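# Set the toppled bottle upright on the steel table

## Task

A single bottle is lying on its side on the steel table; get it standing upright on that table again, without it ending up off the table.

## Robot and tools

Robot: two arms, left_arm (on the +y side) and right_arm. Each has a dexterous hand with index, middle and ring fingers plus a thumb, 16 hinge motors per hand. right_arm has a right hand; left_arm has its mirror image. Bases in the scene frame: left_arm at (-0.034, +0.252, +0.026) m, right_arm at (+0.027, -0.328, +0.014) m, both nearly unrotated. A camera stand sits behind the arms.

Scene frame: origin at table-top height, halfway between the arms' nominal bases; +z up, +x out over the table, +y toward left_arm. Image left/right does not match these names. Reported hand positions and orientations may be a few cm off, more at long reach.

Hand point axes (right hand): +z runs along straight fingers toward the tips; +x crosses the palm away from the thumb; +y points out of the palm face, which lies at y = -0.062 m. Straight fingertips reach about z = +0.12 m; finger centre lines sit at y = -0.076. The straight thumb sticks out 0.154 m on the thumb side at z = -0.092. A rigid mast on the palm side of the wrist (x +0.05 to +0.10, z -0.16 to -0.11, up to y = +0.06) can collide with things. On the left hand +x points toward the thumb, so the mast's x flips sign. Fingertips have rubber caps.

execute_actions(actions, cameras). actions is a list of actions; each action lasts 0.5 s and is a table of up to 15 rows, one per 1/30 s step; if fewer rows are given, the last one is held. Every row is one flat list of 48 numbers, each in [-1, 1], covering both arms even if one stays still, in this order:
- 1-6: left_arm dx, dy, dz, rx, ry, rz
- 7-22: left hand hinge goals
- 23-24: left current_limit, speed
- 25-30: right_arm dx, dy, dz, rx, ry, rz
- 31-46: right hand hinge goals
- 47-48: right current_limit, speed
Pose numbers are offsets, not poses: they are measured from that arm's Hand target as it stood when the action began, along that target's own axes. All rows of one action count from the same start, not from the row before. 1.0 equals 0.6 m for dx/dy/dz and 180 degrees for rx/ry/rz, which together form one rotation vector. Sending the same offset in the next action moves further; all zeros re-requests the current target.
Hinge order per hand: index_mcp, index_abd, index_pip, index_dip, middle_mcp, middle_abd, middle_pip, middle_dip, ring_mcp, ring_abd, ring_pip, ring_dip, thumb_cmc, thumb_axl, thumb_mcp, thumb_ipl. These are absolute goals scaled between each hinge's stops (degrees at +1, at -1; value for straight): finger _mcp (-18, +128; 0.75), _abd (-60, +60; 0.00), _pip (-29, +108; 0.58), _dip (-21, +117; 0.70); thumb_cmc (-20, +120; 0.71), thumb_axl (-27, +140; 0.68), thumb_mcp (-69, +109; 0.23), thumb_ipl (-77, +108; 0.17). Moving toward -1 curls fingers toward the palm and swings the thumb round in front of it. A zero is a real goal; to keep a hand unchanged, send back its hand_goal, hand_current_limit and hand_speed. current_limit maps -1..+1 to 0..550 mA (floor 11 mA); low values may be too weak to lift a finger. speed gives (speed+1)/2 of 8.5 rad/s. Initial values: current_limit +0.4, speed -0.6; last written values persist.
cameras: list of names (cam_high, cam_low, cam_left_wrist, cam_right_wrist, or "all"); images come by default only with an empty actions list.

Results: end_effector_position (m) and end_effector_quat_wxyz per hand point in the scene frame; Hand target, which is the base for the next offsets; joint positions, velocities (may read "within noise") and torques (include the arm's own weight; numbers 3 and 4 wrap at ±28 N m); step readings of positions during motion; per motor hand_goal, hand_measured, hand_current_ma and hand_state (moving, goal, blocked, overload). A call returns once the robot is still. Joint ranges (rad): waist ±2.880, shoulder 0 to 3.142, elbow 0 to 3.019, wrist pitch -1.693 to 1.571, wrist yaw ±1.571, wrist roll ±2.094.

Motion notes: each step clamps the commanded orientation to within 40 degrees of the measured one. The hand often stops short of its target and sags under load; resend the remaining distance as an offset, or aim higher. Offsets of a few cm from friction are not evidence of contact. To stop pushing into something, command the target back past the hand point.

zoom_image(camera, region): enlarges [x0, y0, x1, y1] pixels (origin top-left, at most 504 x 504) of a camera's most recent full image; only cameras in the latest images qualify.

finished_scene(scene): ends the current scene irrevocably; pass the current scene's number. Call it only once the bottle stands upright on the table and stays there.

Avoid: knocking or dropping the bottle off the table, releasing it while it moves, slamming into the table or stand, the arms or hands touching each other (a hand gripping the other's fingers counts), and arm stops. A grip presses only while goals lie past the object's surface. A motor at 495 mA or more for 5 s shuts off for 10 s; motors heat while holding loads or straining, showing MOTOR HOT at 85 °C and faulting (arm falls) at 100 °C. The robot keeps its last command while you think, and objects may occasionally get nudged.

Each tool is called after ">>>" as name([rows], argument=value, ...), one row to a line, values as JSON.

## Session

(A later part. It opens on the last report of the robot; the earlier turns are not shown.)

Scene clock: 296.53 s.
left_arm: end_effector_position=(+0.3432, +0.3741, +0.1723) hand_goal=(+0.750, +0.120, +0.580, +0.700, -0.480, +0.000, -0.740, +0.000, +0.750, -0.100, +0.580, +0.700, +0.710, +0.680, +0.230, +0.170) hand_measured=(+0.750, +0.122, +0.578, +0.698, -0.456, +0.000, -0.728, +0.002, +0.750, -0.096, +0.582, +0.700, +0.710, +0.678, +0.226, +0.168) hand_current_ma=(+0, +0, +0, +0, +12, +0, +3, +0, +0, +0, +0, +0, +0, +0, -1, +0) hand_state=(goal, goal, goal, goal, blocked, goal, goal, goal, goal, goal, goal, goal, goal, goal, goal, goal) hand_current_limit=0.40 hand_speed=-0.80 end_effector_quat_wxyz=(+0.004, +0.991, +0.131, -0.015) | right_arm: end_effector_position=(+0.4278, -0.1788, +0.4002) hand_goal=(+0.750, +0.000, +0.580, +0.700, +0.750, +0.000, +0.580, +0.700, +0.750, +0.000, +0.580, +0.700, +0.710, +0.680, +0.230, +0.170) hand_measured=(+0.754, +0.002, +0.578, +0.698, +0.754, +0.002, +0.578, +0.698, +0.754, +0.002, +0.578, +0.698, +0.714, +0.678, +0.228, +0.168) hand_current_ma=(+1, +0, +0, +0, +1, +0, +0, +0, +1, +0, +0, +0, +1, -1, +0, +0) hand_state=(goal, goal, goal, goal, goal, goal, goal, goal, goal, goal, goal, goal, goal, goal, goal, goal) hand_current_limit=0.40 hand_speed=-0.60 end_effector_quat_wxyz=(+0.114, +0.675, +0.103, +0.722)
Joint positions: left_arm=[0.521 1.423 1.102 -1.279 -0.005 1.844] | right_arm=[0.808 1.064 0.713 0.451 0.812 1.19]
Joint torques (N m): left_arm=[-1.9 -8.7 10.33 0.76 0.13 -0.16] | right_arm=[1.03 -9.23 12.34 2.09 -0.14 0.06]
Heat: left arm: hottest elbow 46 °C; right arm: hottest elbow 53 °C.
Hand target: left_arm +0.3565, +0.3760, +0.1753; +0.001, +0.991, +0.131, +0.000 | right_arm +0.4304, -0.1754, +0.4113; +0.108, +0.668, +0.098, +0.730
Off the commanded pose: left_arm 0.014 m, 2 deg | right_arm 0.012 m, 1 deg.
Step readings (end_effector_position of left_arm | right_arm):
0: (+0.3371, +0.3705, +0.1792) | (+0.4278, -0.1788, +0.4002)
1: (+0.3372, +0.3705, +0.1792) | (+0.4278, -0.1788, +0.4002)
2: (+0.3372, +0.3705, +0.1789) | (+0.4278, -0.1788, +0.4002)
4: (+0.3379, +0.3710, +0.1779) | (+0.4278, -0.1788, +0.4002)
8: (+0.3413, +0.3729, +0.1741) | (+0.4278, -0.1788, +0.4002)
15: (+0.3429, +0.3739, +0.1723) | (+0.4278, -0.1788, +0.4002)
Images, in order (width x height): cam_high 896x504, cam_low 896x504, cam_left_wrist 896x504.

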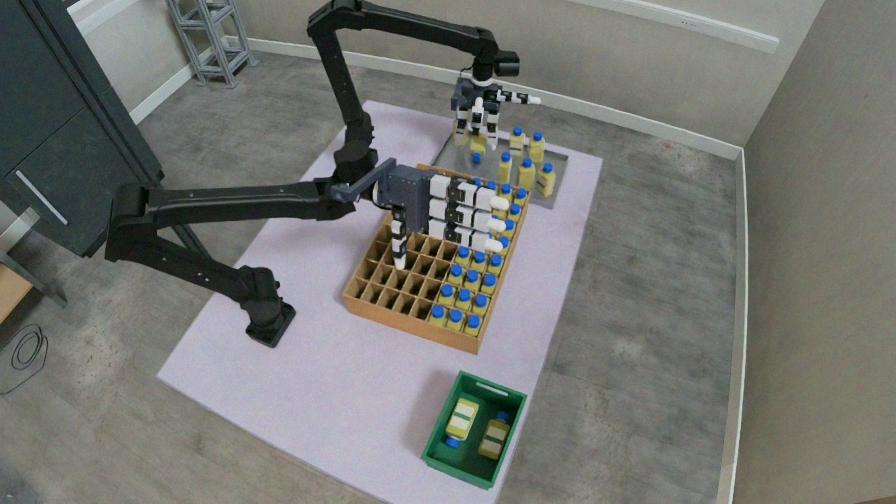

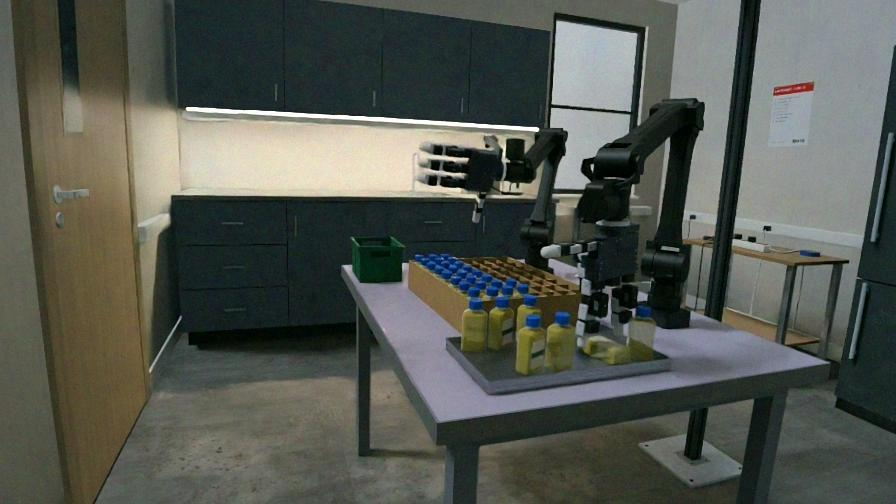

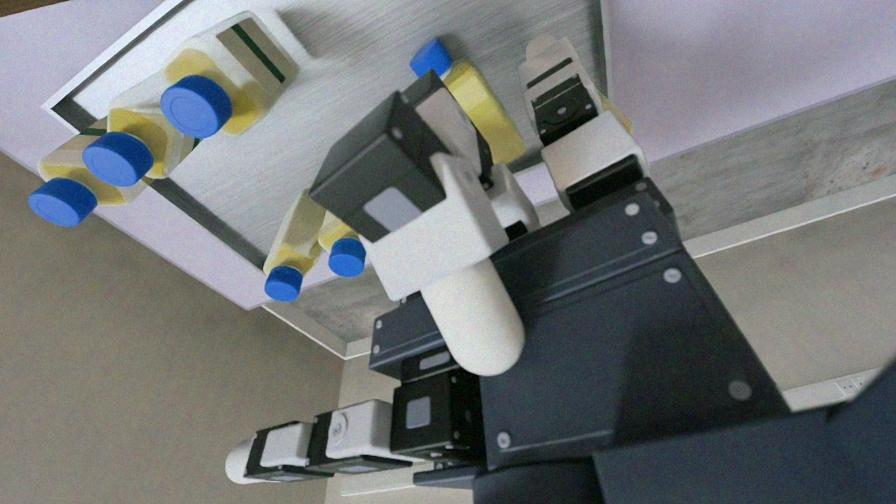

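>>> execute_actions([
  [[0.02,0,-0.01,0,0,0,0.75,0.12,0.58,0.7,-0.48,0,-0.74,0,0.75,-0.1,0.58,0.7,0.71,0.68,0.23,0.17,0.4,-0.8,0,0,0,0,0,0,0.75,0,0.58,0.7,0.75,0,0.58,0.7,0.75,0,0.58,0.7,0.71,0.68,0.23,0.17,0.4,-0.6]],
], cameras=["cam_high","cam_low","cam_left_wrist"])

>>> zoom_image(camera="cam_left_wrist", region=[350, 0, 700, 250])

>>> zoom_image(camera="cam_low", region=[530, 200, 690, 380])

>>> zoom_image(camera="cam_high", region=[420, 80, 560, 200])

Scene clock: 305.00 s.
left_arm: end_effector_position=(+0.3467, +0.3741, +0.1659) hand_goal=(+0.750, +0.120, +0.580, +0.700, -0.480, +0.000, -0.740, +0.000, +0.750, -0.100, +0.580, +0.700, +0.710, +0.680, +0.230, +0.170) hand_measured=(+0.750, +0.122, +0.578, +0.698, -0.456, +0.000, -0.728, +0.002, +0.750, -0.096, +0.582, +0.700, +0.710, +0.678, +0.226, +0.168) hand_current_ma=(+0, +0, +0, +0, +12, +0, +3, +0, +0, +0, +0, +0, +0, +0, -1, +0) hand_state=(goal, goal, goal, goal, blocked, goal, goal, goal, goal, goal, goal, goal, goal, goal, goal, goal) hand_current_limit=0.40 hand_speed=-0.80 end_effector_quat_wxyz=(+0.007, +0.991, +0.133, -0.023) | right_arm: end_effector_position=(+0.4278, -0.1788, +0.4002) hand_goal=(+0.750, +0.000, +0.580, +0.700, +0.750, +0.000, +0.580, +0.700, +0.750, +0.000, +0.580, +0.700, +0.710, +0.680, +0.230, +0.170) hand_measured=(+0.754, +0.002, +0.578, +0.698, +0.754, +0.002, +0.578, +0.698, +0.754, +0.002, +0.578, +0.698, +0.714, +0.678, +0.228, +0.168) hand_current_ma=(+1, +0, +0, +0, +1, +0, +0, +0, +1, +0, +0, +0, +1, -1, +0, +0) hand_state=(goal, goal, goal, goal, goal, goal, goal, goal, goal, goal, goal, goal, goal, goal, goal, goal) hand_current_limit=0.40 hand_speed=-0.60 end_effector_quat_wxyz=(+0.114, +0.675, +0.103, +0.722)
Joint positions: left_arm=[0.516 1.447 1.108 -1.279 -0.005 1.836] | right_arm=[0.808 1.064 0.713 0.451 0.812 1.19]
Joint torques (N m): left_arm=[-2.2 -9 13.33 0.06 0.15 -0.16] | right_arm=[1.03 -9.23 12.33 2.07 -0.14 0.06]
Heat: left arm: hottest elbow 46 °C; right arm: hottest elbow 53 °C.
Hand target: left_arm +0.3680, +0.3792, +0.1813; +0.001, +0.991, +0.131, +0.000 | right_arm +0.4304, -0.1754, +0.4113; +0.108, +0.668, +0.098, +0.730
Off the commanded pose: left_arm 0.027 m, 3 deg | right_arm 0.012 m, 1 deg.
Step readings (end_effector_position of left_arm | right_arm):
0: (+0.3432, +0.3741, +0.1723) | (+0.4278, -0.1788, +0.4002)
1: (+0.3432, +0.3741, +0.1722) | (+0.4278, -0.1788, +0.4002)
2: (+0.3433, +0.3742, +0.1720) | (+0.4278, -0.1788, +0.4002)
4: (+0.3437, +0.3735, +0.1706) | (+0.4278, -0.1788, +0.4002)
8: (+0.3443, +0.3728, +0.1658) | (+0.4278, -0.1788, +0.4002)
15: (+0.3451, +0.3731, +0.1643) | (+0.4278, -0.1788, +0.4002)
Images, in order (width x height): cam_high 896x504, cam_low 896x504, cam_left_wrist 896x504.

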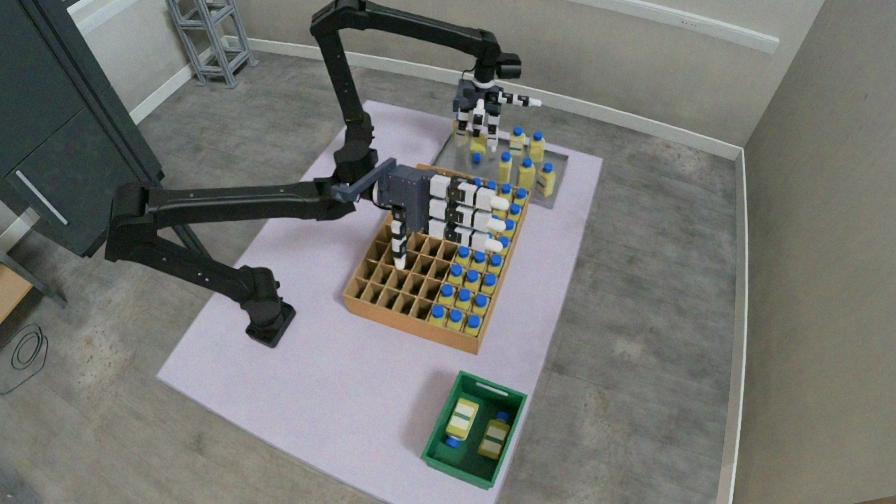

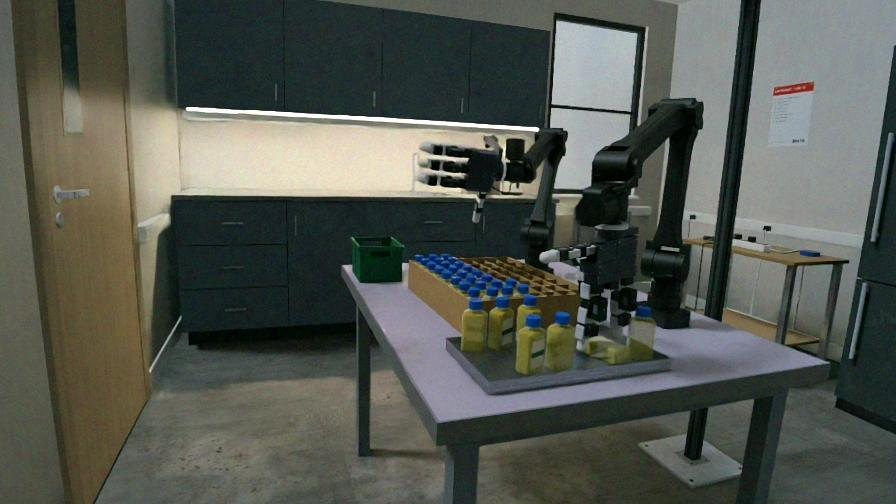

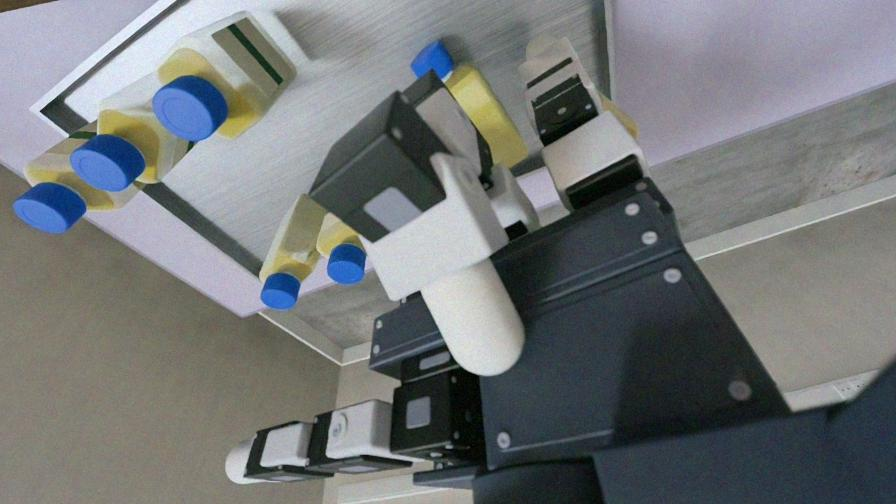

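Scaled by 1.440 from the camera's 896x504 image, which has a finer 1280x720 frame.

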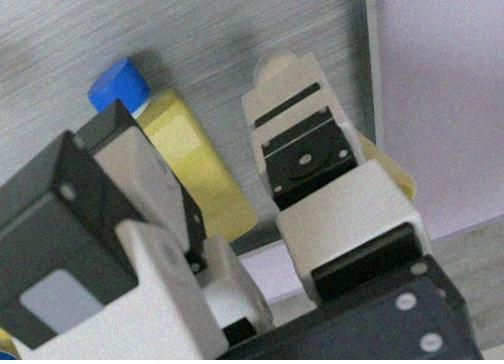

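Scaled by 2.800 from the camera's 896x504 image, which has a finer 1280x720 frame.

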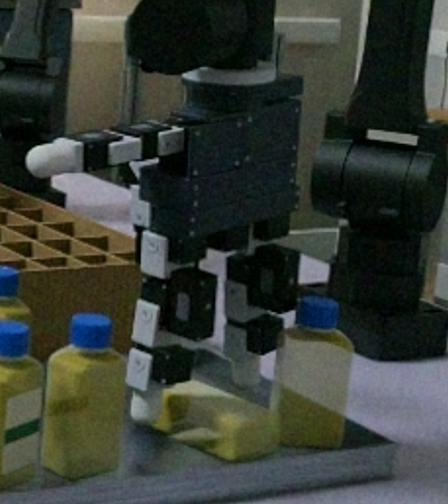

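Scaled by 3.600 from the camera's 896x504 image, which has a finer 1280x720 frame.

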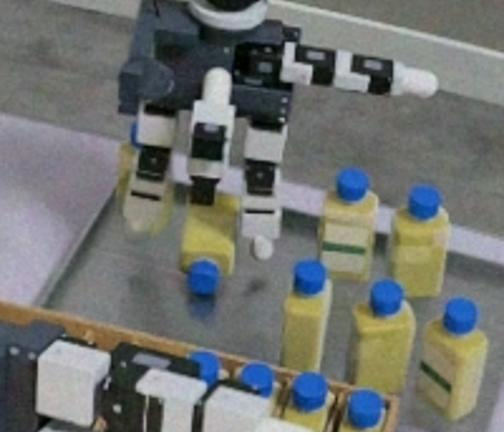

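>>> execute_actions([
  [[-0.0133,-0.002,0.045,0,0,0,0.75,0.12,0.58,0.7,-0.48,0,-0.74,0,0.75,-0.1,0.58,0.7,0.71,0.68,0.23,0.17,0.4,-0.8,0,0,0,0,0,0,0.75,0,0.58,0.7,0.75,0,0.58,0.7,0.75,0,0.58,0.7,0.71,0.68,0.23,0.17,0.4,-0.6]],
  [[0,0,0.01,0,0,0,0.75,0.12,0.58,0.7,-0.48,0,-0.74,0,0.75,-0.1,0.58,0.7,0.71,0.68,0.23,0.17,0.4,-0.8,0,0,0,0,0,0,0.75,0,0.58,0.7,0.75,0,0.58,0.7,0.75,0,0.58,0.7,0.71,0.68,0.23,0.17,0.4,-0.6]],
], cameras=["cam_high","cam_low","cam_left_wrist"])

>>> zoom_image(camera="cam_left_wrist", region=[350, 0, 700, 250])

>>> zoom_image(camera="cam_low", region=[530, 200, 690, 380])

>>> zoom_image(camera="cam_high", region=[420, 80, 560, 200])

Scene clock: 320.70 s.
left_arm: end_effector_position=(+0.3559, +0.3795, +0.1544) hand_goal=(+0.750, +0.120, +0.580, +0.700, -0.480, +0.000, -0.740, +0.000, +0.750, -0.100, +0.580, +0.700, +0.710, +0.680, +0.230, +0.170) hand_measured=(+0.750, +0.122, +0.578, +0.698, -0.456, +0.000, -0.728, +0.002, +0.750, -0.096, +0.582, +0.700, +0.710, +0.678, +0.226, +0.168) hand_current_ma=(+0, +0, +0, +0, +12, +0, +3, +0, +0, +0, +0, +0, +0, +0, -1, +0) hand_state=(goal, goal, goal, goal, blocked, goal, goal, goal, goal, goal, goal, goal, goal, goal, goal, goal) hand_current_limit=0.40 hand_speed=-0.80 end_effector_quat_wxyz=(-0.001, +0.991, +0.133, -0.003) | right_arm: end_effector_position=(+0.4278, -0.1788, +0.4002) hand_goal=(+0.750, +0.000, +0.580, +0.700, +0.750, +0.000, +0.580, +0.700, +0.750, +0.000, +0.580, +0.700, +0.710, +0.680, +0.230, +0.170) hand_measured=(+0.754, +0.002, +0.578, +0.698, +0.754, +0.002, +0.578, +0.698, +0.754, +0.002, +0.578, +0.698, +0.714, +0.678, +0.228, +0.168) hand_current_ma=(+1, +0, +0, +0, +1, +0, +0, +0, +1, +0, +0, +0, +1, -1, +0, +0) hand_state=(goal, goal, goal, goal, goal, goal, goal, goal, goal, goal, goal, goal, goal, goal, goal, goal) hand_current_limit=0.40 hand_speed=-0.60 end_effector_quat_wxyz=(+0.114, +0.675, +0.103, +0.722)
Joint positions: left_arm=[0.516 1.458 1.089 -1.207 -0.005 1.836] | right_arm=[0.808 1.064 0.713 0.451 0.812 1.19]
Joint torques (N m): left_arm=[-1.67 -8.88 7.98 0.83 0.11 -0.1] | right_arm=[1.03 -9.29 12.33 2.06 -0.13 0.07]
Heat: left arm: hottest elbow 49 °C; right arm: hottest elbow 53 °C.
Hand target: left_arm +0.3600, +0.3782, +0.1482; +0.001, +0.991, +0.131, +0.000 | right_arm +0.4304, -0.1754, +0.4113; +0.108, +0.668, +0.098, +0.730
Off the commanded pose: left_arm 0.007 m, 0 deg | right_arm 0.012 m, 1 deg.
Step readings (end_effector_position of left_arm | right_arm):
0: (+0.3467, +0.3741, +0.1659) | (+0.4278, -0.1788, +0.4002)
1: (+0.3467, +0.3741, +0.1659) | (+0.4278, -0.1788, +0.4002)
2: (+0.3470, +0.3743, +0.1659) | (+0.4278, -0.1788, +0.4002)
4: (+0.3503, +0.3762, +0.1656) | (+0.4278, -0.1788, +0.4002)
8: (+0.3562, +0.3797, +0.1649) | (+0.4278, -0.1788, +0.4002)
15: (+0.3555, +0.3792, +0.1610) | (+0.4278, -0.1788, +0.4002)
16: (+0.3555, +0.3793, +0.1606) | (+0.4278, -0.1788, +0.4002)
17: (+0.3556, +0.3793, +0.1602) | (+0.4278, -0.1788, +0.4002)
19: (+0.3559, +0.3795, +0.1588) | (+0.4278, -0.1788, +0.4002)
23: (+0.3557, +0.3794, +0.1558) | (+0.4278, -0.1788, +0.4002)
30: (+0.3559, +0.3795, +0.1544) | (+0.4278, -0.1788, +0.4002)
Images, in order (width x height): cam_high 896x504, cam_low 896x504, cam_left_wrist 896x504.

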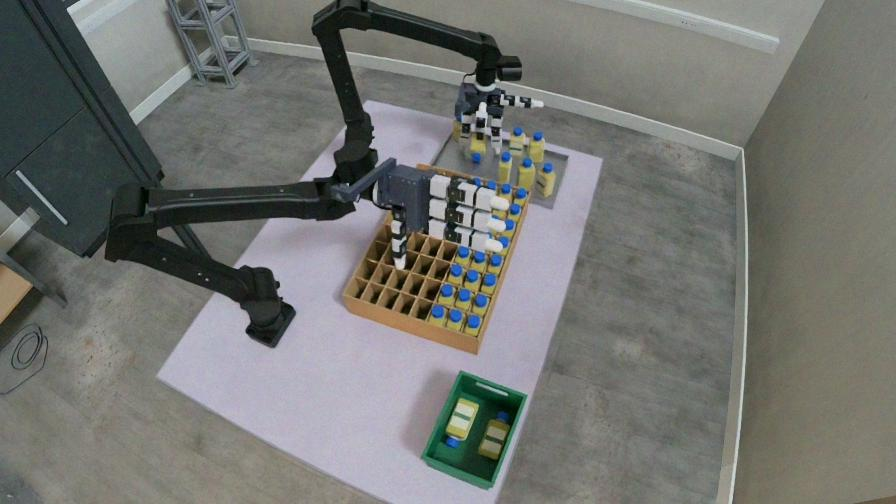

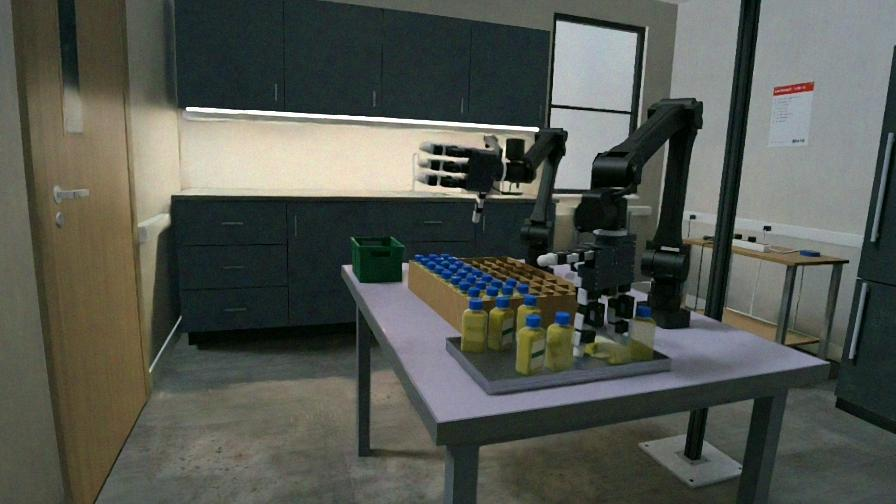

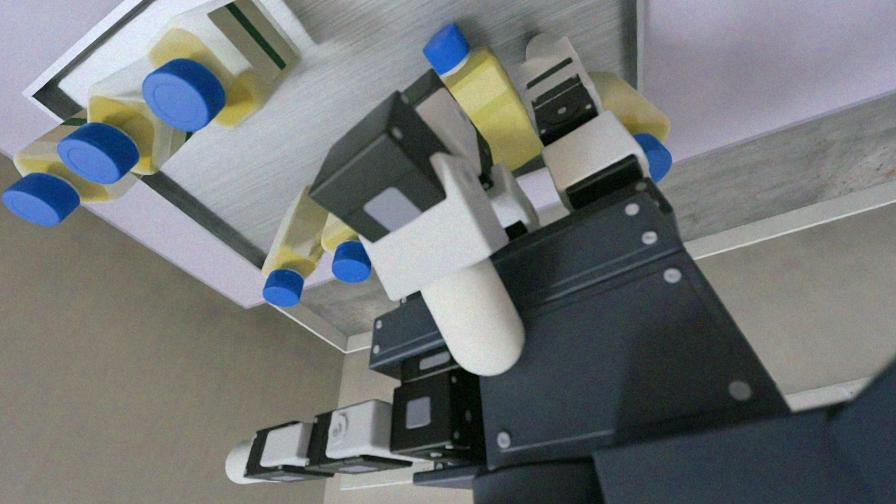

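Scaled by 1.440 from the camera's 896x504 image, which has a finer 1280x720 frame.

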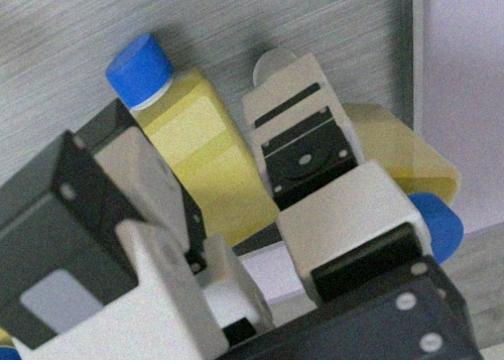

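Scaled by 2.800 from the camera's 896x504 image, which has a finer 1280x720 frame.

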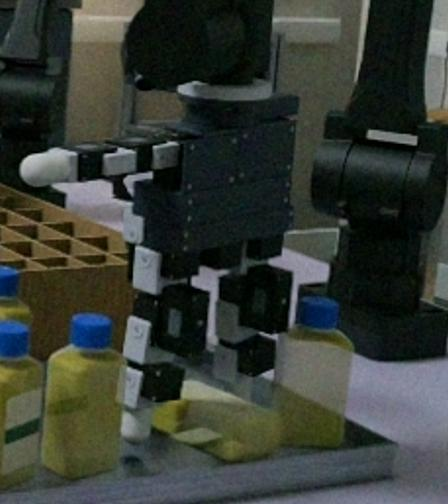

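Scaled by 3.600 from the camera's 896x504 image, which has a finer 1280x720 frame.

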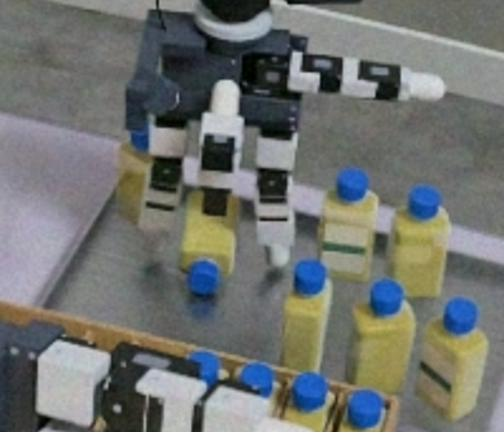

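>>> execute_actions([
  [[0,0,0,0,0,0,0.75,-0.1,0.58,0.7,-0.48,0,-0.74,0,0.75,0.1,0.58,0.7,0.71,0.68,0.23,0.17,0.4,-0.8,0,0,0,0,0,0,0.75,0,0.58,0.7,0.75,0,0.58,0.7,0.75,0,0.58,0.7,0.71,0.68,0.23,0.17,0.4,-0.6]],
  [[0,0,0,0,0,0,0.75,-0.4,0.58,0.7,-0.48,0,-0.74,0,0.75,0.4,0.58,0.7,0.71,0.68,0.23,0.17,0.5,-0.8,0,0,0,0,0,0,0.75,0,0.58,0.7,0.75,0,0.58,0.7,0.75,0,0.58,0.7,0.71,0.68,0.23,0.17,0.4,-0.6]],
], cameras=["cam_high","cam_low","cam_left_wrist"])

>>> zoom_image(camera="cam_left_wrist", region=[350, 0, 700, 250])

>>> zoom_image(camera="cam_low", region=[530, 200, 690, 380])

>>> zoom_image(camera="cam_high", region=[420, 80, 560, 200])

Scene clock: 329.37 s.
left_arm: end_effector_position=(+0.3559, +0.3795, +0.1544) hand_goal=(+0.750, -0.400, +0.580, +0.700, -0.480, +0.000, -0.740, +0.000, +0.750, +0.400, +0.580, +0.700, +0.710, +0.680, +0.230, +0.170) hand_measured=(+0.750, -0.130, +0.578, +0.698, -0.456, +0.000, -0.728, +0.002, +0.750, +0.118, +0.580, +0.700, +0.710, +0.678, +0.226, +0.168) hand_current_ma=(+0, +412, +0, +0, +12, +0, +3, +0, +0, -412, +0, +0, +0, +0, -1, +0) hand_state=(goal, blocked, goal, goal, blocked, goal, goal, goal, goal, blocked, goal, goal, goal, goal, goal, goal) hand_current_limit=0.50 hand_speed=-0.80 end_effector_quat_wxyz=(-0.001, +0.991, +0.133, -0.003) | right_arm: end_effector_position=(+0.4278, -0.1788, +0.4002) hand_goal=(+0.750, +0.000, +0.580, +0.700, +0.750, +0.000, +0.580, +0.700, +0.750, +0.000, +0.580, +0.700, +0.710, +0.680, +0.230, +0.170) hand_measured=(+0.754, +0.002, +0.578, +0.698, +0.754, +0.002, +0.578, +0.698, +0.754, +0.002, +0.578, +0.698, +0.714, +0.678, +0.228, +0.168) hand_current_ma=(+1, +0, +0, +0, +1, +0, +0, +0, +1, +0, +0, +0, +1, -1, +0, +0) hand_state=(goal, goal, goal, goal, goal, goal, goal, goal, goal, goal, goal, goal, goal, goal, goal, goal) hand_current_limit=0.40 hand_speed=-0.60 end_effector_quat_wxyz=(+0.114, +0.675, +0.103, +0.722)
Joint positions: left_arm=[0.516 1.458 1.089 -1.207 -0.005 1.836] | right_arm=[0.808 1.064 0.713 0.451 0.812 1.19]
Joint torques (N m): left_arm=[-1.73 -9 7.98 0.84 0.11 -0.09] | right_arm=[1.08 -9.11 12.34 2.06 -0.13 0.07]
Heat: left arm: hottest elbow 48 °C; right arm: hottest elbow 53 °C.
Hand target: left_arm +0.3600, +0.3782, +0.1483; +0.001, +0.991, +0.131, +0.000 | right_arm +0.4304, -0.1754, +0.4113; +0.108, +0.668, +0.098, +0.730
Off the commanded pose: left_arm 0.007 m, 0 deg | right_arm 0.012 m, 1 deg.
Step readings (end_effector_position of left_arm | right_arm):
0: (+0.3559, +0.3795, +0.1544) | (+0.4278, -0.1788, +0.4002)
1: (+0.3559, +0.3795, +0.1544) | (+0.4278, -0.1788, +0.4002)
2: (+0.3559, +0.3795, +0.1544) | (+0.4278, -0.1788, +0.4002)
4: (+0.3559, +0.3795, +0.1544) | (+0.4278, -0.1788, +0.4002)
8: (+0.3559, +0.3795, +0.1544) | (+0.4278, -0.1788, +0.4002)
15: (+0.3559, +0.3795, +0.1544) | (+0.4278, -0.1788, +0.4002)
16: (+0.3559, +0.3795, +0.1544) | (+0.4278, -0.1788, +0.4002)
17: (+0.3559, +0.3795, +0.1544) | (+0.4278, -0.1788, +0.4002)
19: (+0.3559, +0.3795, +0.1544) | (+0.4278, -0.1788, +0.4002)
23: (+0.3559, +0.3795, +0.1544) | (+0.4278, -0.1788, +0.4002)
30: (+0.3559, +0.3795, +0.1544) | (+0.4278, -0.1788, +0.4002)
Images, in order (width x height): cam_high 896x504, cam_low 896x504, cam_left_wrist 896x504.

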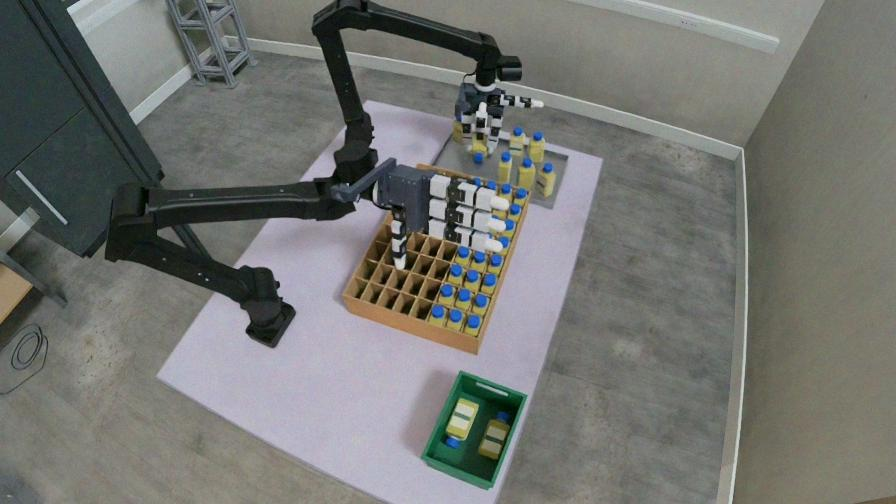

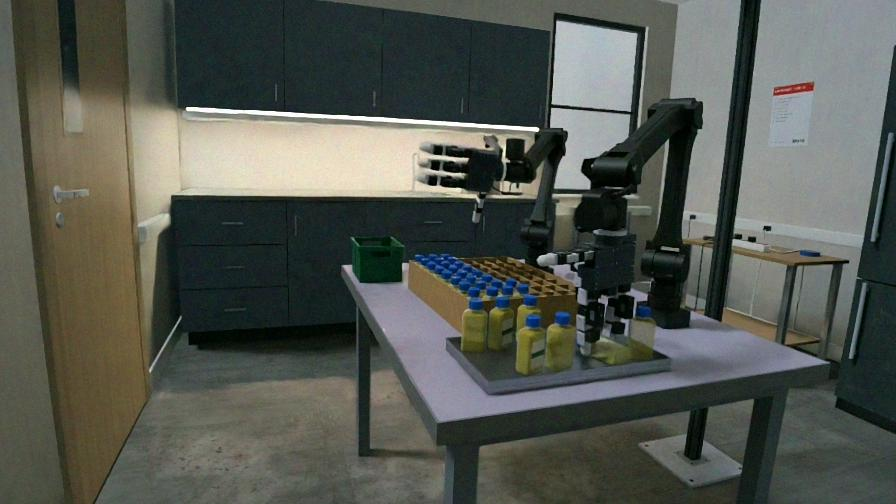

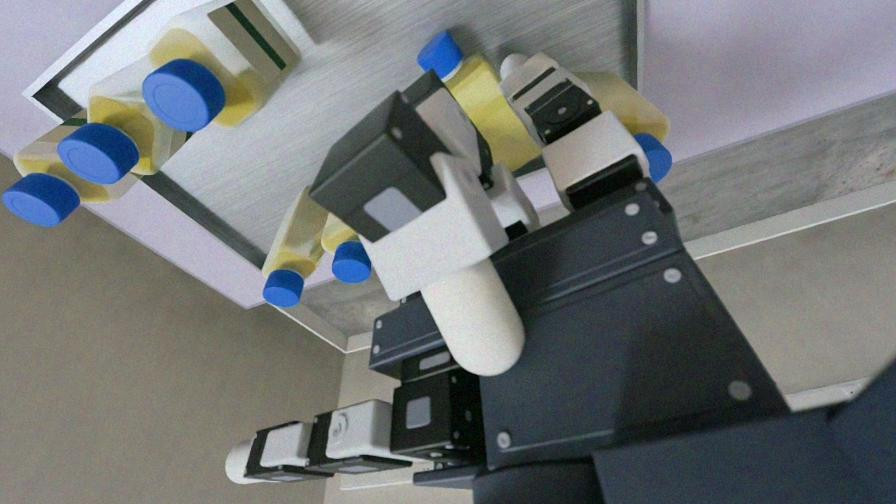

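Scaled by 1.440 from the camera's 896x504 image, which has a finer 1280x720 frame.

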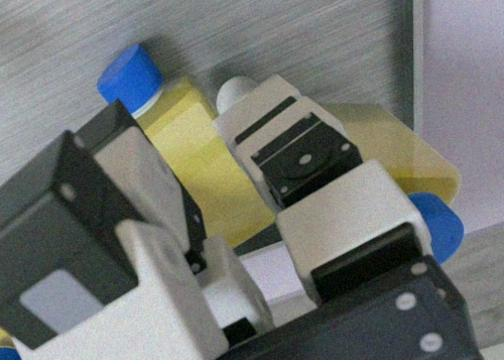

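Scaled by 2.800 from the camera's 896x504 image, which has a finer 1280x720 frame.

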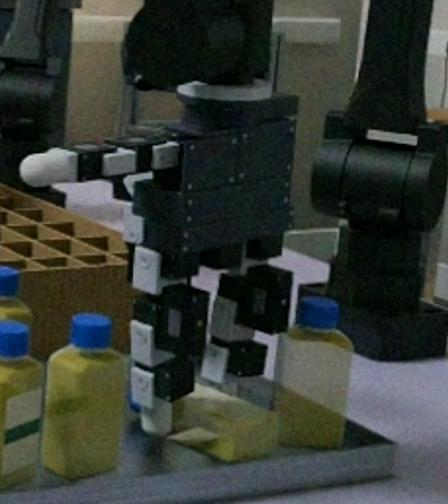

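Scaled by 3.600 from the camera's 896x504 image, which has a finer 1280x720 frame.

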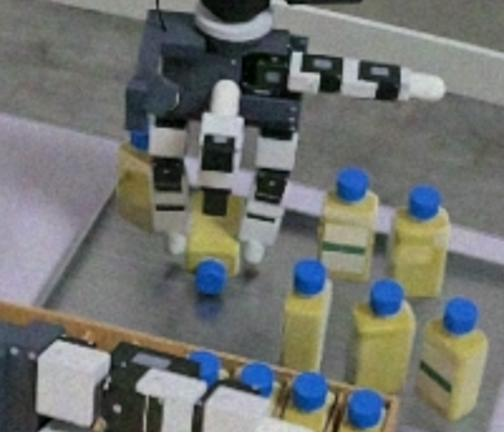

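>>> execute_actions([
  [[0.0096,0.0285,-0.067,0,0,0,0.75,-0.4,0.58,0.7,-0.48,0,-0.74,0,0.75,0.4,0.58,0.7,0.71,0.68,0.23,0.17,0.5,-0.8,0,0,0,0,0,0,0.75,0,0.58,0.7,0.75,0,0.58,0.7,0.75,0,0.58,0.7,0.71,0.68,0.23,0.17,0.4,-0.6]],
  [[0,0,-0.08,0,0,0,0.75,-0.4,0.58,0.7,-0.48,0,-0.74,0,0.75,0.4,0.58,0.7,0.71,0.68,0.23,0.17,0.5,-0.8,0,0,0,0,0,0,0.75,0,0.58,0.7,0.75,0,0.58,0.7,0.75,0,0.58,0.7,0.71,0.68,0.23,0.17,0.4,-0.6]],
], cameras=["cam_high","cam_low","cam_left_wrist"])

>>> zoom_image(camera="cam_low", region=[530, 200, 690, 380])

>>> zoom_image(camera="cam_high", region=[420, 80, 560, 200])

Scene clock: 393.43 s.
left_arm: end_effector_position=(+0.3528, +0.3592, +0.2145) hand_goal=(+0.750, -0.400, +0.580, +0.700, -0.480, +0.000, -0.740, +0.000, +0.750, +0.400, +0.580, +0.700, +0.710, +0.680, +0.230, +0.170) hand_measured=(+0.748, -0.130, +0.578, +0.698, -0.456, +0.000, -0.728, +0.002, +0.750, +0.120, +0.580, +0.698, +0.710, +0.678, +0.226, +0.168) hand_current_ma=(+0, +412, +0, +0, +12, +0, +3, +0, +0, -412, +0, +0, +0, +0, -1, +0) hand_state=(goal, blocked, goal, goal, blocked, goal, goal, goal, goal, blocked, goal, goal, goal, goal, goal, goal) hand_current_limit=0.50 hand_speed=-0.80 end_effector_quat_wxyz=(+0.007, +0.991, +0.131, -0.025) | right_arm: end_effector_position=(+0.4278, -0.1788, +0.4002) hand_goal=(+0.750, +0.000, +0.580, +0.700, +0.750, +0.000, +0.580, +0.700, +0.750, +0.000, +0.580, +0.700, +0.710, +0.680, +0.230, +0.170) hand_measured=(+0.754, +0.002, +0.578, +0.698, +0.754, +0.002, +0.578, +0.698, +0.754, +0.002, +0.578, +0.698, +0.714, +0.678, +0.228, +0.168) hand_current_ma=(+1, +0, +0, +0, +1, +0, +0, +0, +1, +0, +0, +0, +1, -1, +0, +0) hand_state=(goal, goal, goal, goal, goal, goal, goal, goal, goal, goal, goal, goal, goal, goal, goal, goal) hand_current_limit=0.40 hand_speed=-0.60 end_effector_quat_wxyz=(+0.114, +0.675, +0.103, +0.722)
Joint positions: left_arm=[0.475 1.41 1.202 -1.414 -0.005 1.799] | right_arm=[0.808 1.064 0.713 0.451 0.812 1.19]
Joint torques (N m): left_arm=[-1.9 -9.58 14.01 -0.34 0.14 -0.15] | right_arm=[1.08 -9.23 12.33 2.09 -0.13 0.06]
Heat: left arm: hottest elbow 45 °C; right arm: hottest elbow 54 °C.
Hand target: left_arm +0.3700, +0.3633, +0.2365; +0.001, +0.991, +0.131, +0.000 | right_arm +0.4304, -0.1754, +0.4113; +0.108, +0.668, +0.098, +0.730
Off the commanded pose: left_arm 0.028 m, 3 deg | right_arm 0.012 m, 1 deg.
Step readings (end_effector_position of left_arm | right_arm):
0: (+0.3559, +0.3795, +0.1544) | (+0.4278, -0.1788, +0.4002)
1: (+0.3559, +0.3793, +0.1544) | (+0.4278, -0.1788, +0.4002)
2: (+0.3557, +0.3791, +0.1543) | (+0.4278, -0.1788, +0.4002)
4: (+0.3559, +0.3761, +0.1544) | (+0.4278, -0.1788, +0.4002)
8: (+0.3507, +0.3633, +0.1552) | (+0.4278, -0.1788, +0.4002)
15: (+0.3481, +0.3567, +0.1587) | (+0.4278, -0.1788, +0.4002)
16: (+0.3489, +0.3571, +0.1596) | (+0.4278, -0.1788, +0.4002)
17: (+0.3495, +0.3575, +0.1615) | (+0.4278, -0.1788, +0.4002)
19: (+0.3493, +0.3573, +0.1705) | (+0.4278, -0.1788, +0.4002)
23: (+0.3511, +0.3583, +0.1963) | (+0.4278, -0.1788, +0.4002)
30: (+0.3557, +0.3608, +0.2144) | (+0.4278, -0.1788, +0.4002)
Images, in order (width x height): cam_high 896x504, cam_low 896x504, cam_left_wrist 896x504.

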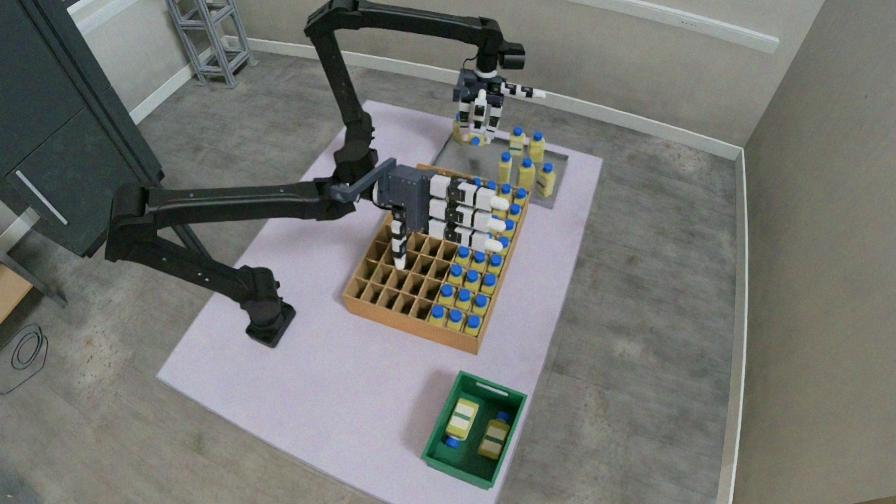

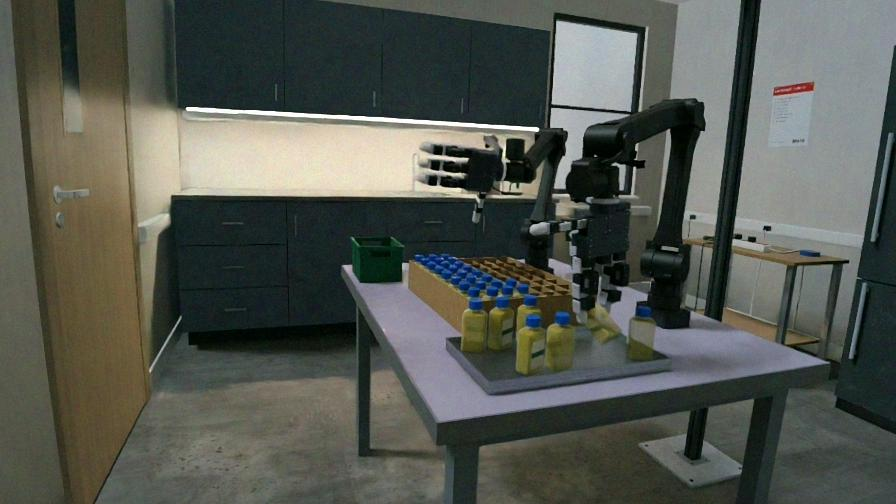

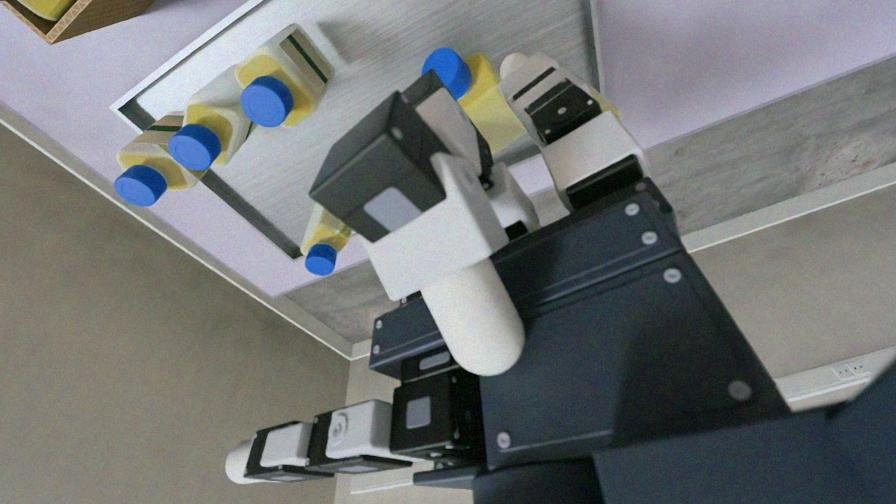

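Scaled by 2.800 from the camera's 896x504 image, which has a finer 1280x720 frame.

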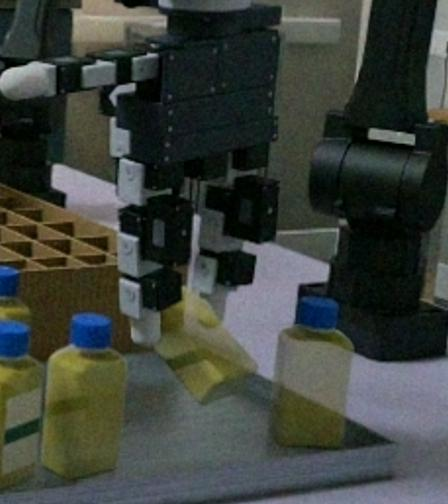

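Scaled by 3.600 from the camera's 896x504 image, which has a finer 1280x720 frame.

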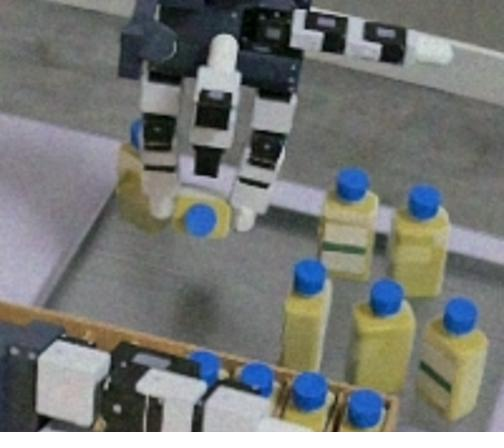

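>>> execute_actions([
  [[0,0,0,0,0,0,0.75,-0.3,0.58,0.7,-0.48,0,-0.74,0,0.75,0.3,0.58,0.7,0.71,0.68,0.23,0.17,0.1,-0.8,0,0,0,0,0,0,0.75,0,0.58,0.7,0.75,0,0.58,0.7,0.75,0,0.58,0.7,0.71,0.68,0.23,0.17,0.4,-0.6]],
], cameras=["cam_high","cam_low"])

>>> zoom_image(camera="cam_low", region=[530, 200, 690, 380])

Scene clock: 418.17 s.
left_arm: end_effector_position=(+0.3528, +0.3592, +0.2145) hand_goal=(+0.750, -0.300, +0.580, +0.700, -0.480, +0.000, -0.740, +0.000, +0.750, +0.300, +0.580, +0.700, +0.710, +0.680, +0.230, +0.170) hand_measured=(+0.748, -0.130, +0.578, +0.698, -0.456, +0.000, -0.728, +0.002, +0.750, +0.120, +0.580, +0.698, +0.710, +0.678, +0.226, +0.168) hand_current_ma=(+0, +303, +0, +0, +12, +0, +3, +0, +0, -302, +0, +0, +0, +0, -1, +0) hand_state=(goal, blocked, goal, goal, blocked, goal, goal, goal, goal, blocked, goal, goal, goal, goal, goal, goal) hand_current_limit=0.10 hand_speed=-0.80 end_effector_quat_wxyz=(+0.007, +0.991, +0.131, -0.025) | right_arm: end_effector_position=(+0.4278, -0.1788, +0.4002) hand_goal=(+0.750, +0.000, +0.580, +0.700, +0.750, +0.000, +0.580, +0.700, +0.750, +0.000, +0.580, +0.700, +0.710, +0.680, +0.230, +0.170) hand_measured=(+0.754, +0.002, +0.578, +0.698, +0.754, +0.002, +0.578, +0.698, +0.754, +0.002, +0.578, +0.698, +0.714, +0.678, +0.228, +0.168) hand_current_ma=(+1, +0, +0, +0, +1, +0, +0, +0, +1, +0, +0, +0, +1, -1, +0, +0) hand_state=(goal, goal, goal, goal, goal, goal, goal, goal, goal, goal, goal, goal, goal, goal, goal, goal) hand_current_limit=0.40 hand_speed=-0.60 end_effector_quat_wxyz=(+0.114, +0.675, +0.103, +0.722)
Joint positions: left_arm=[0.475 1.41 1.202 -1.414 -0.005 1.799] | right_arm=[0.808 1.064 0.713 0.451 0.812 1.19]
Joint torques (N m): left_arm=[-1.85 -9.7 14.08 -0.35 0.13 -0.15] | right_arm=[1.08 -9.17 12.31 2.07 -0.13 0.07]
Heat: left arm: hottest elbow 47 °C; right arm: hottest elbow 54 °C.
Hand target: left_arm +0.3700, +0.3633, +0.2365; +0.001, +0.991, +0.131, +0.000 | right_arm +0.4304, -0.1754, +0.4113; +0.108, +0.668, +0.098, +0.730
Off the commanded pose: left_arm 0.028 m, 3 deg | right_arm 0.012 m, 1 deg.
Step readings (end_effector_position of left_arm | right_arm):
0: (+0.3528, +0.3592, +0.2145) | (+0.4278, -0.1788, +0.4002)
1: (+0.3528, +0.3592, +0.2145) | (+0.4278, -0.1788, +0.4002)
2: (+0.3528, +0.3592, +0.2145) | (+0.4278, -0.1788, +0.4002)
4: (+0.3528, +0.3592, +0.2145) | (+0.4278, -0.1788, +0.4002)
8: (+0.3528, +0.3592, +0.2145) | (+0.4278, -0.1788, +0.4002)
15: (+0.3528, +0.3592, +0.2145) | (+0.4278, -0.1788, +0.4002)
Images, in order (width x height): cam_high 896x504, cam_low 896x504.

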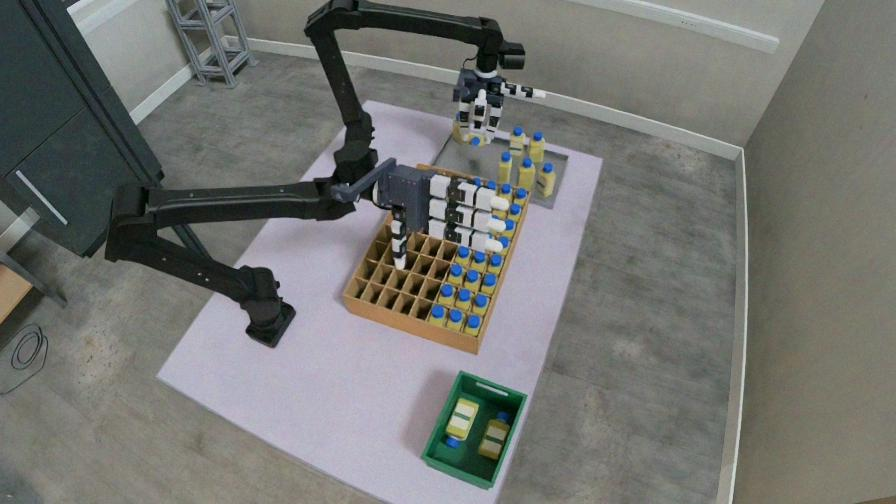

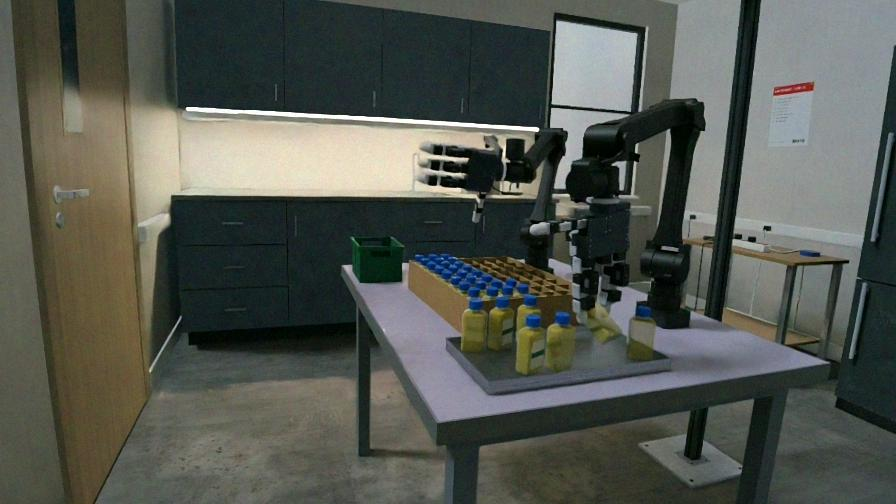

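Scaled by 2.800 from the camera's 896x504 image, which has a finer 1280x720 frame.

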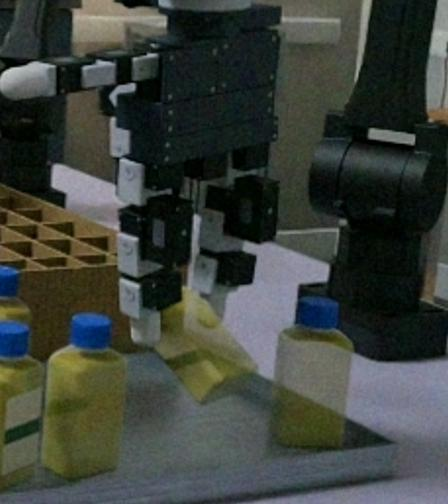

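>>> execute_actions([
  [[0,0,0,0,0,0,0.75,-0.2,0.58,0.7,-0.48,0,-0.74,0,0.75,0.19,0.58,0.7,0.71,0.68,0.23,0.17,0.1,-0.8,0,0,0,0,0,0,0.75,0,0.58,0.7,0.75,0,0.58,0.7,0.75,0,0.58,0.7,0.71,0.68,0.23,0.17,0.4,-0.6]],
], cameras=["cam_low"])

>>> zoom_image(camera="cam_low", region=[530, 200, 690, 380])

Scene clock: 422.33 s.
left_arm: end_effector_position=(+0.3528, +0.3592, +0.2145) hand_goal=(+0.750, -0.200, +0.580, +0.700, -0.480, +0.000, -0.740, +0.000, +0.750, +0.190, +0.580, +0.700, +0.710, +0.680, +0.230, +0.170) hand_measured=(+0.748, -0.122, +0.578, +0.698, -0.456, +0.000, -0.728, +0.002, +0.750, +0.120, +0.580, +0.698, +0.710, +0.678, +0.226, +0.168) hand_current_ma=(+0, +78, +0, +0, +12, +0, +3, +0, +0, -67, +0, +0, +0, +0, -1, +0) hand_state=(goal, blocked, goal, goal, blocked, goal, goal, goal, goal, blocked, goal, goal, goal, goal, goal, goal) hand_current_limit=0.10 hand_speed=-0.80 end_effector_quat_wxyz=(+0.007, +0.991, +0.131, -0.025) | right_arm: end_effector_position=(+0.4278, -0.1788, +0.4002) hand_goal=(+0.750, +0.000, +0.580, +0.700, +0.750, +0.000, +0.580, +0.700, +0.750, +0.000, +0.580, +0.700, +0.710, +0.680, +0.230, +0.170) hand_measured=(+0.754, +0.002, +0.578, +0.698, +0.754, +0.002, +0.578, +0.698, +0.754, +0.002, +0.578, +0.698, +0.714, +0.678, +0.228, +0.168) hand_current_ma=(+1, +0, +0, +0, +1, +0, +0, +0, +1, +0, +0, +0, +1, -1, +0, +0) hand_state=(goal, goal, goal, goal, goal, goal, goal, goal, goal, goal, goal, goal, goal, goal, goal, goal) hand_current_limit=0.40 hand_speed=-0.60 end_effector_quat_wxyz=(+0.114, +0.675, +0.103, +0.722)
Joint positions: left_arm=[0.475 1.41 1.202 -1.414 -0.005 1.799] | right_arm=[0.808 1.064 0.713 0.451 0.812 1.19]
Joint torques (N m): left_arm=[-1.9 -9.64 14.09 -0.35 0.13 -0.15] | right_arm=[0.97 -9.41 12.33 2.09 -0.14 0.07]
Heat: left arm: hottest elbow 47 °C; right arm: hottest elbow 54 °C.
Hand target: left_arm +0.3700, +0.3633, +0.2365; +0.001, +0.991, +0.131, +0.000 | right_arm +0.4304, -0.1754, +0.4113; +0.108, +0.668, +0.098, +0.730
Off the commanded pose: left_arm 0.028 m, 3 deg | right_arm 0.012 m, 1 deg.
Step readings (end_effector_position of left_arm | right_arm):
0: (+0.3528, +0.3592, +0.2145) | (+0.4278, -0.1788, +0.4002)
1: (+0.3528, +0.3592, +0.2145) | (+0.4278, -0.1788, +0.4002)
2: (+0.3528, +0.3592, +0.2145) | (+0.4278, -0.1788, +0.4002)
4: (+0.3528, +0.3592, +0.2145) | (+0.4278, -0.1788, +0.4002)
8: (+0.3528, +0.3592, +0.2145) | (+0.4278, -0.1788, +0.4002)
15: (+0.3528, +0.3592, +0.2145) | (+0.4278, -0.1788, +0.4002)
Images, in order (width x height): cam_low 896x504.

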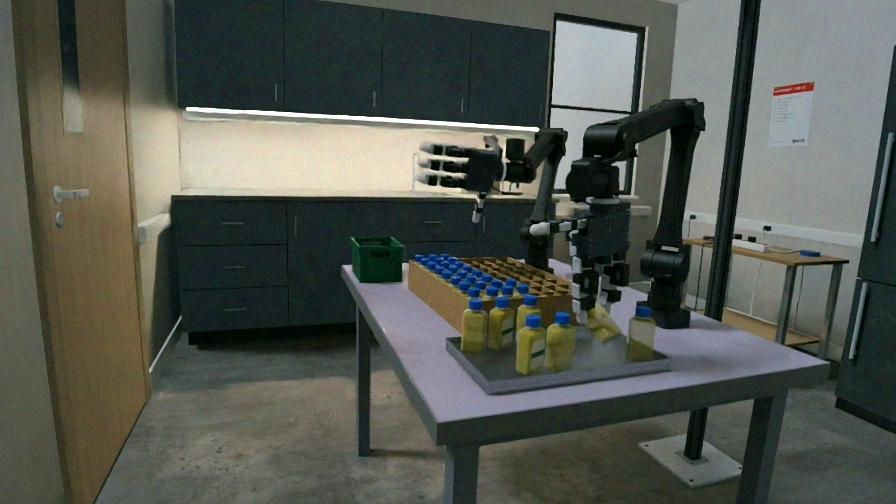

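Scaled by 2.800 from the camera's 896x504 image, which has a finer 1280x720 frame.

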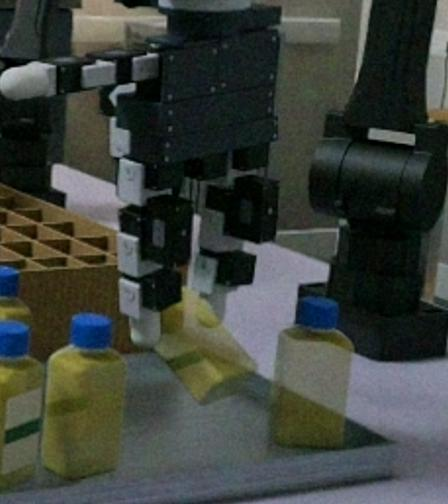

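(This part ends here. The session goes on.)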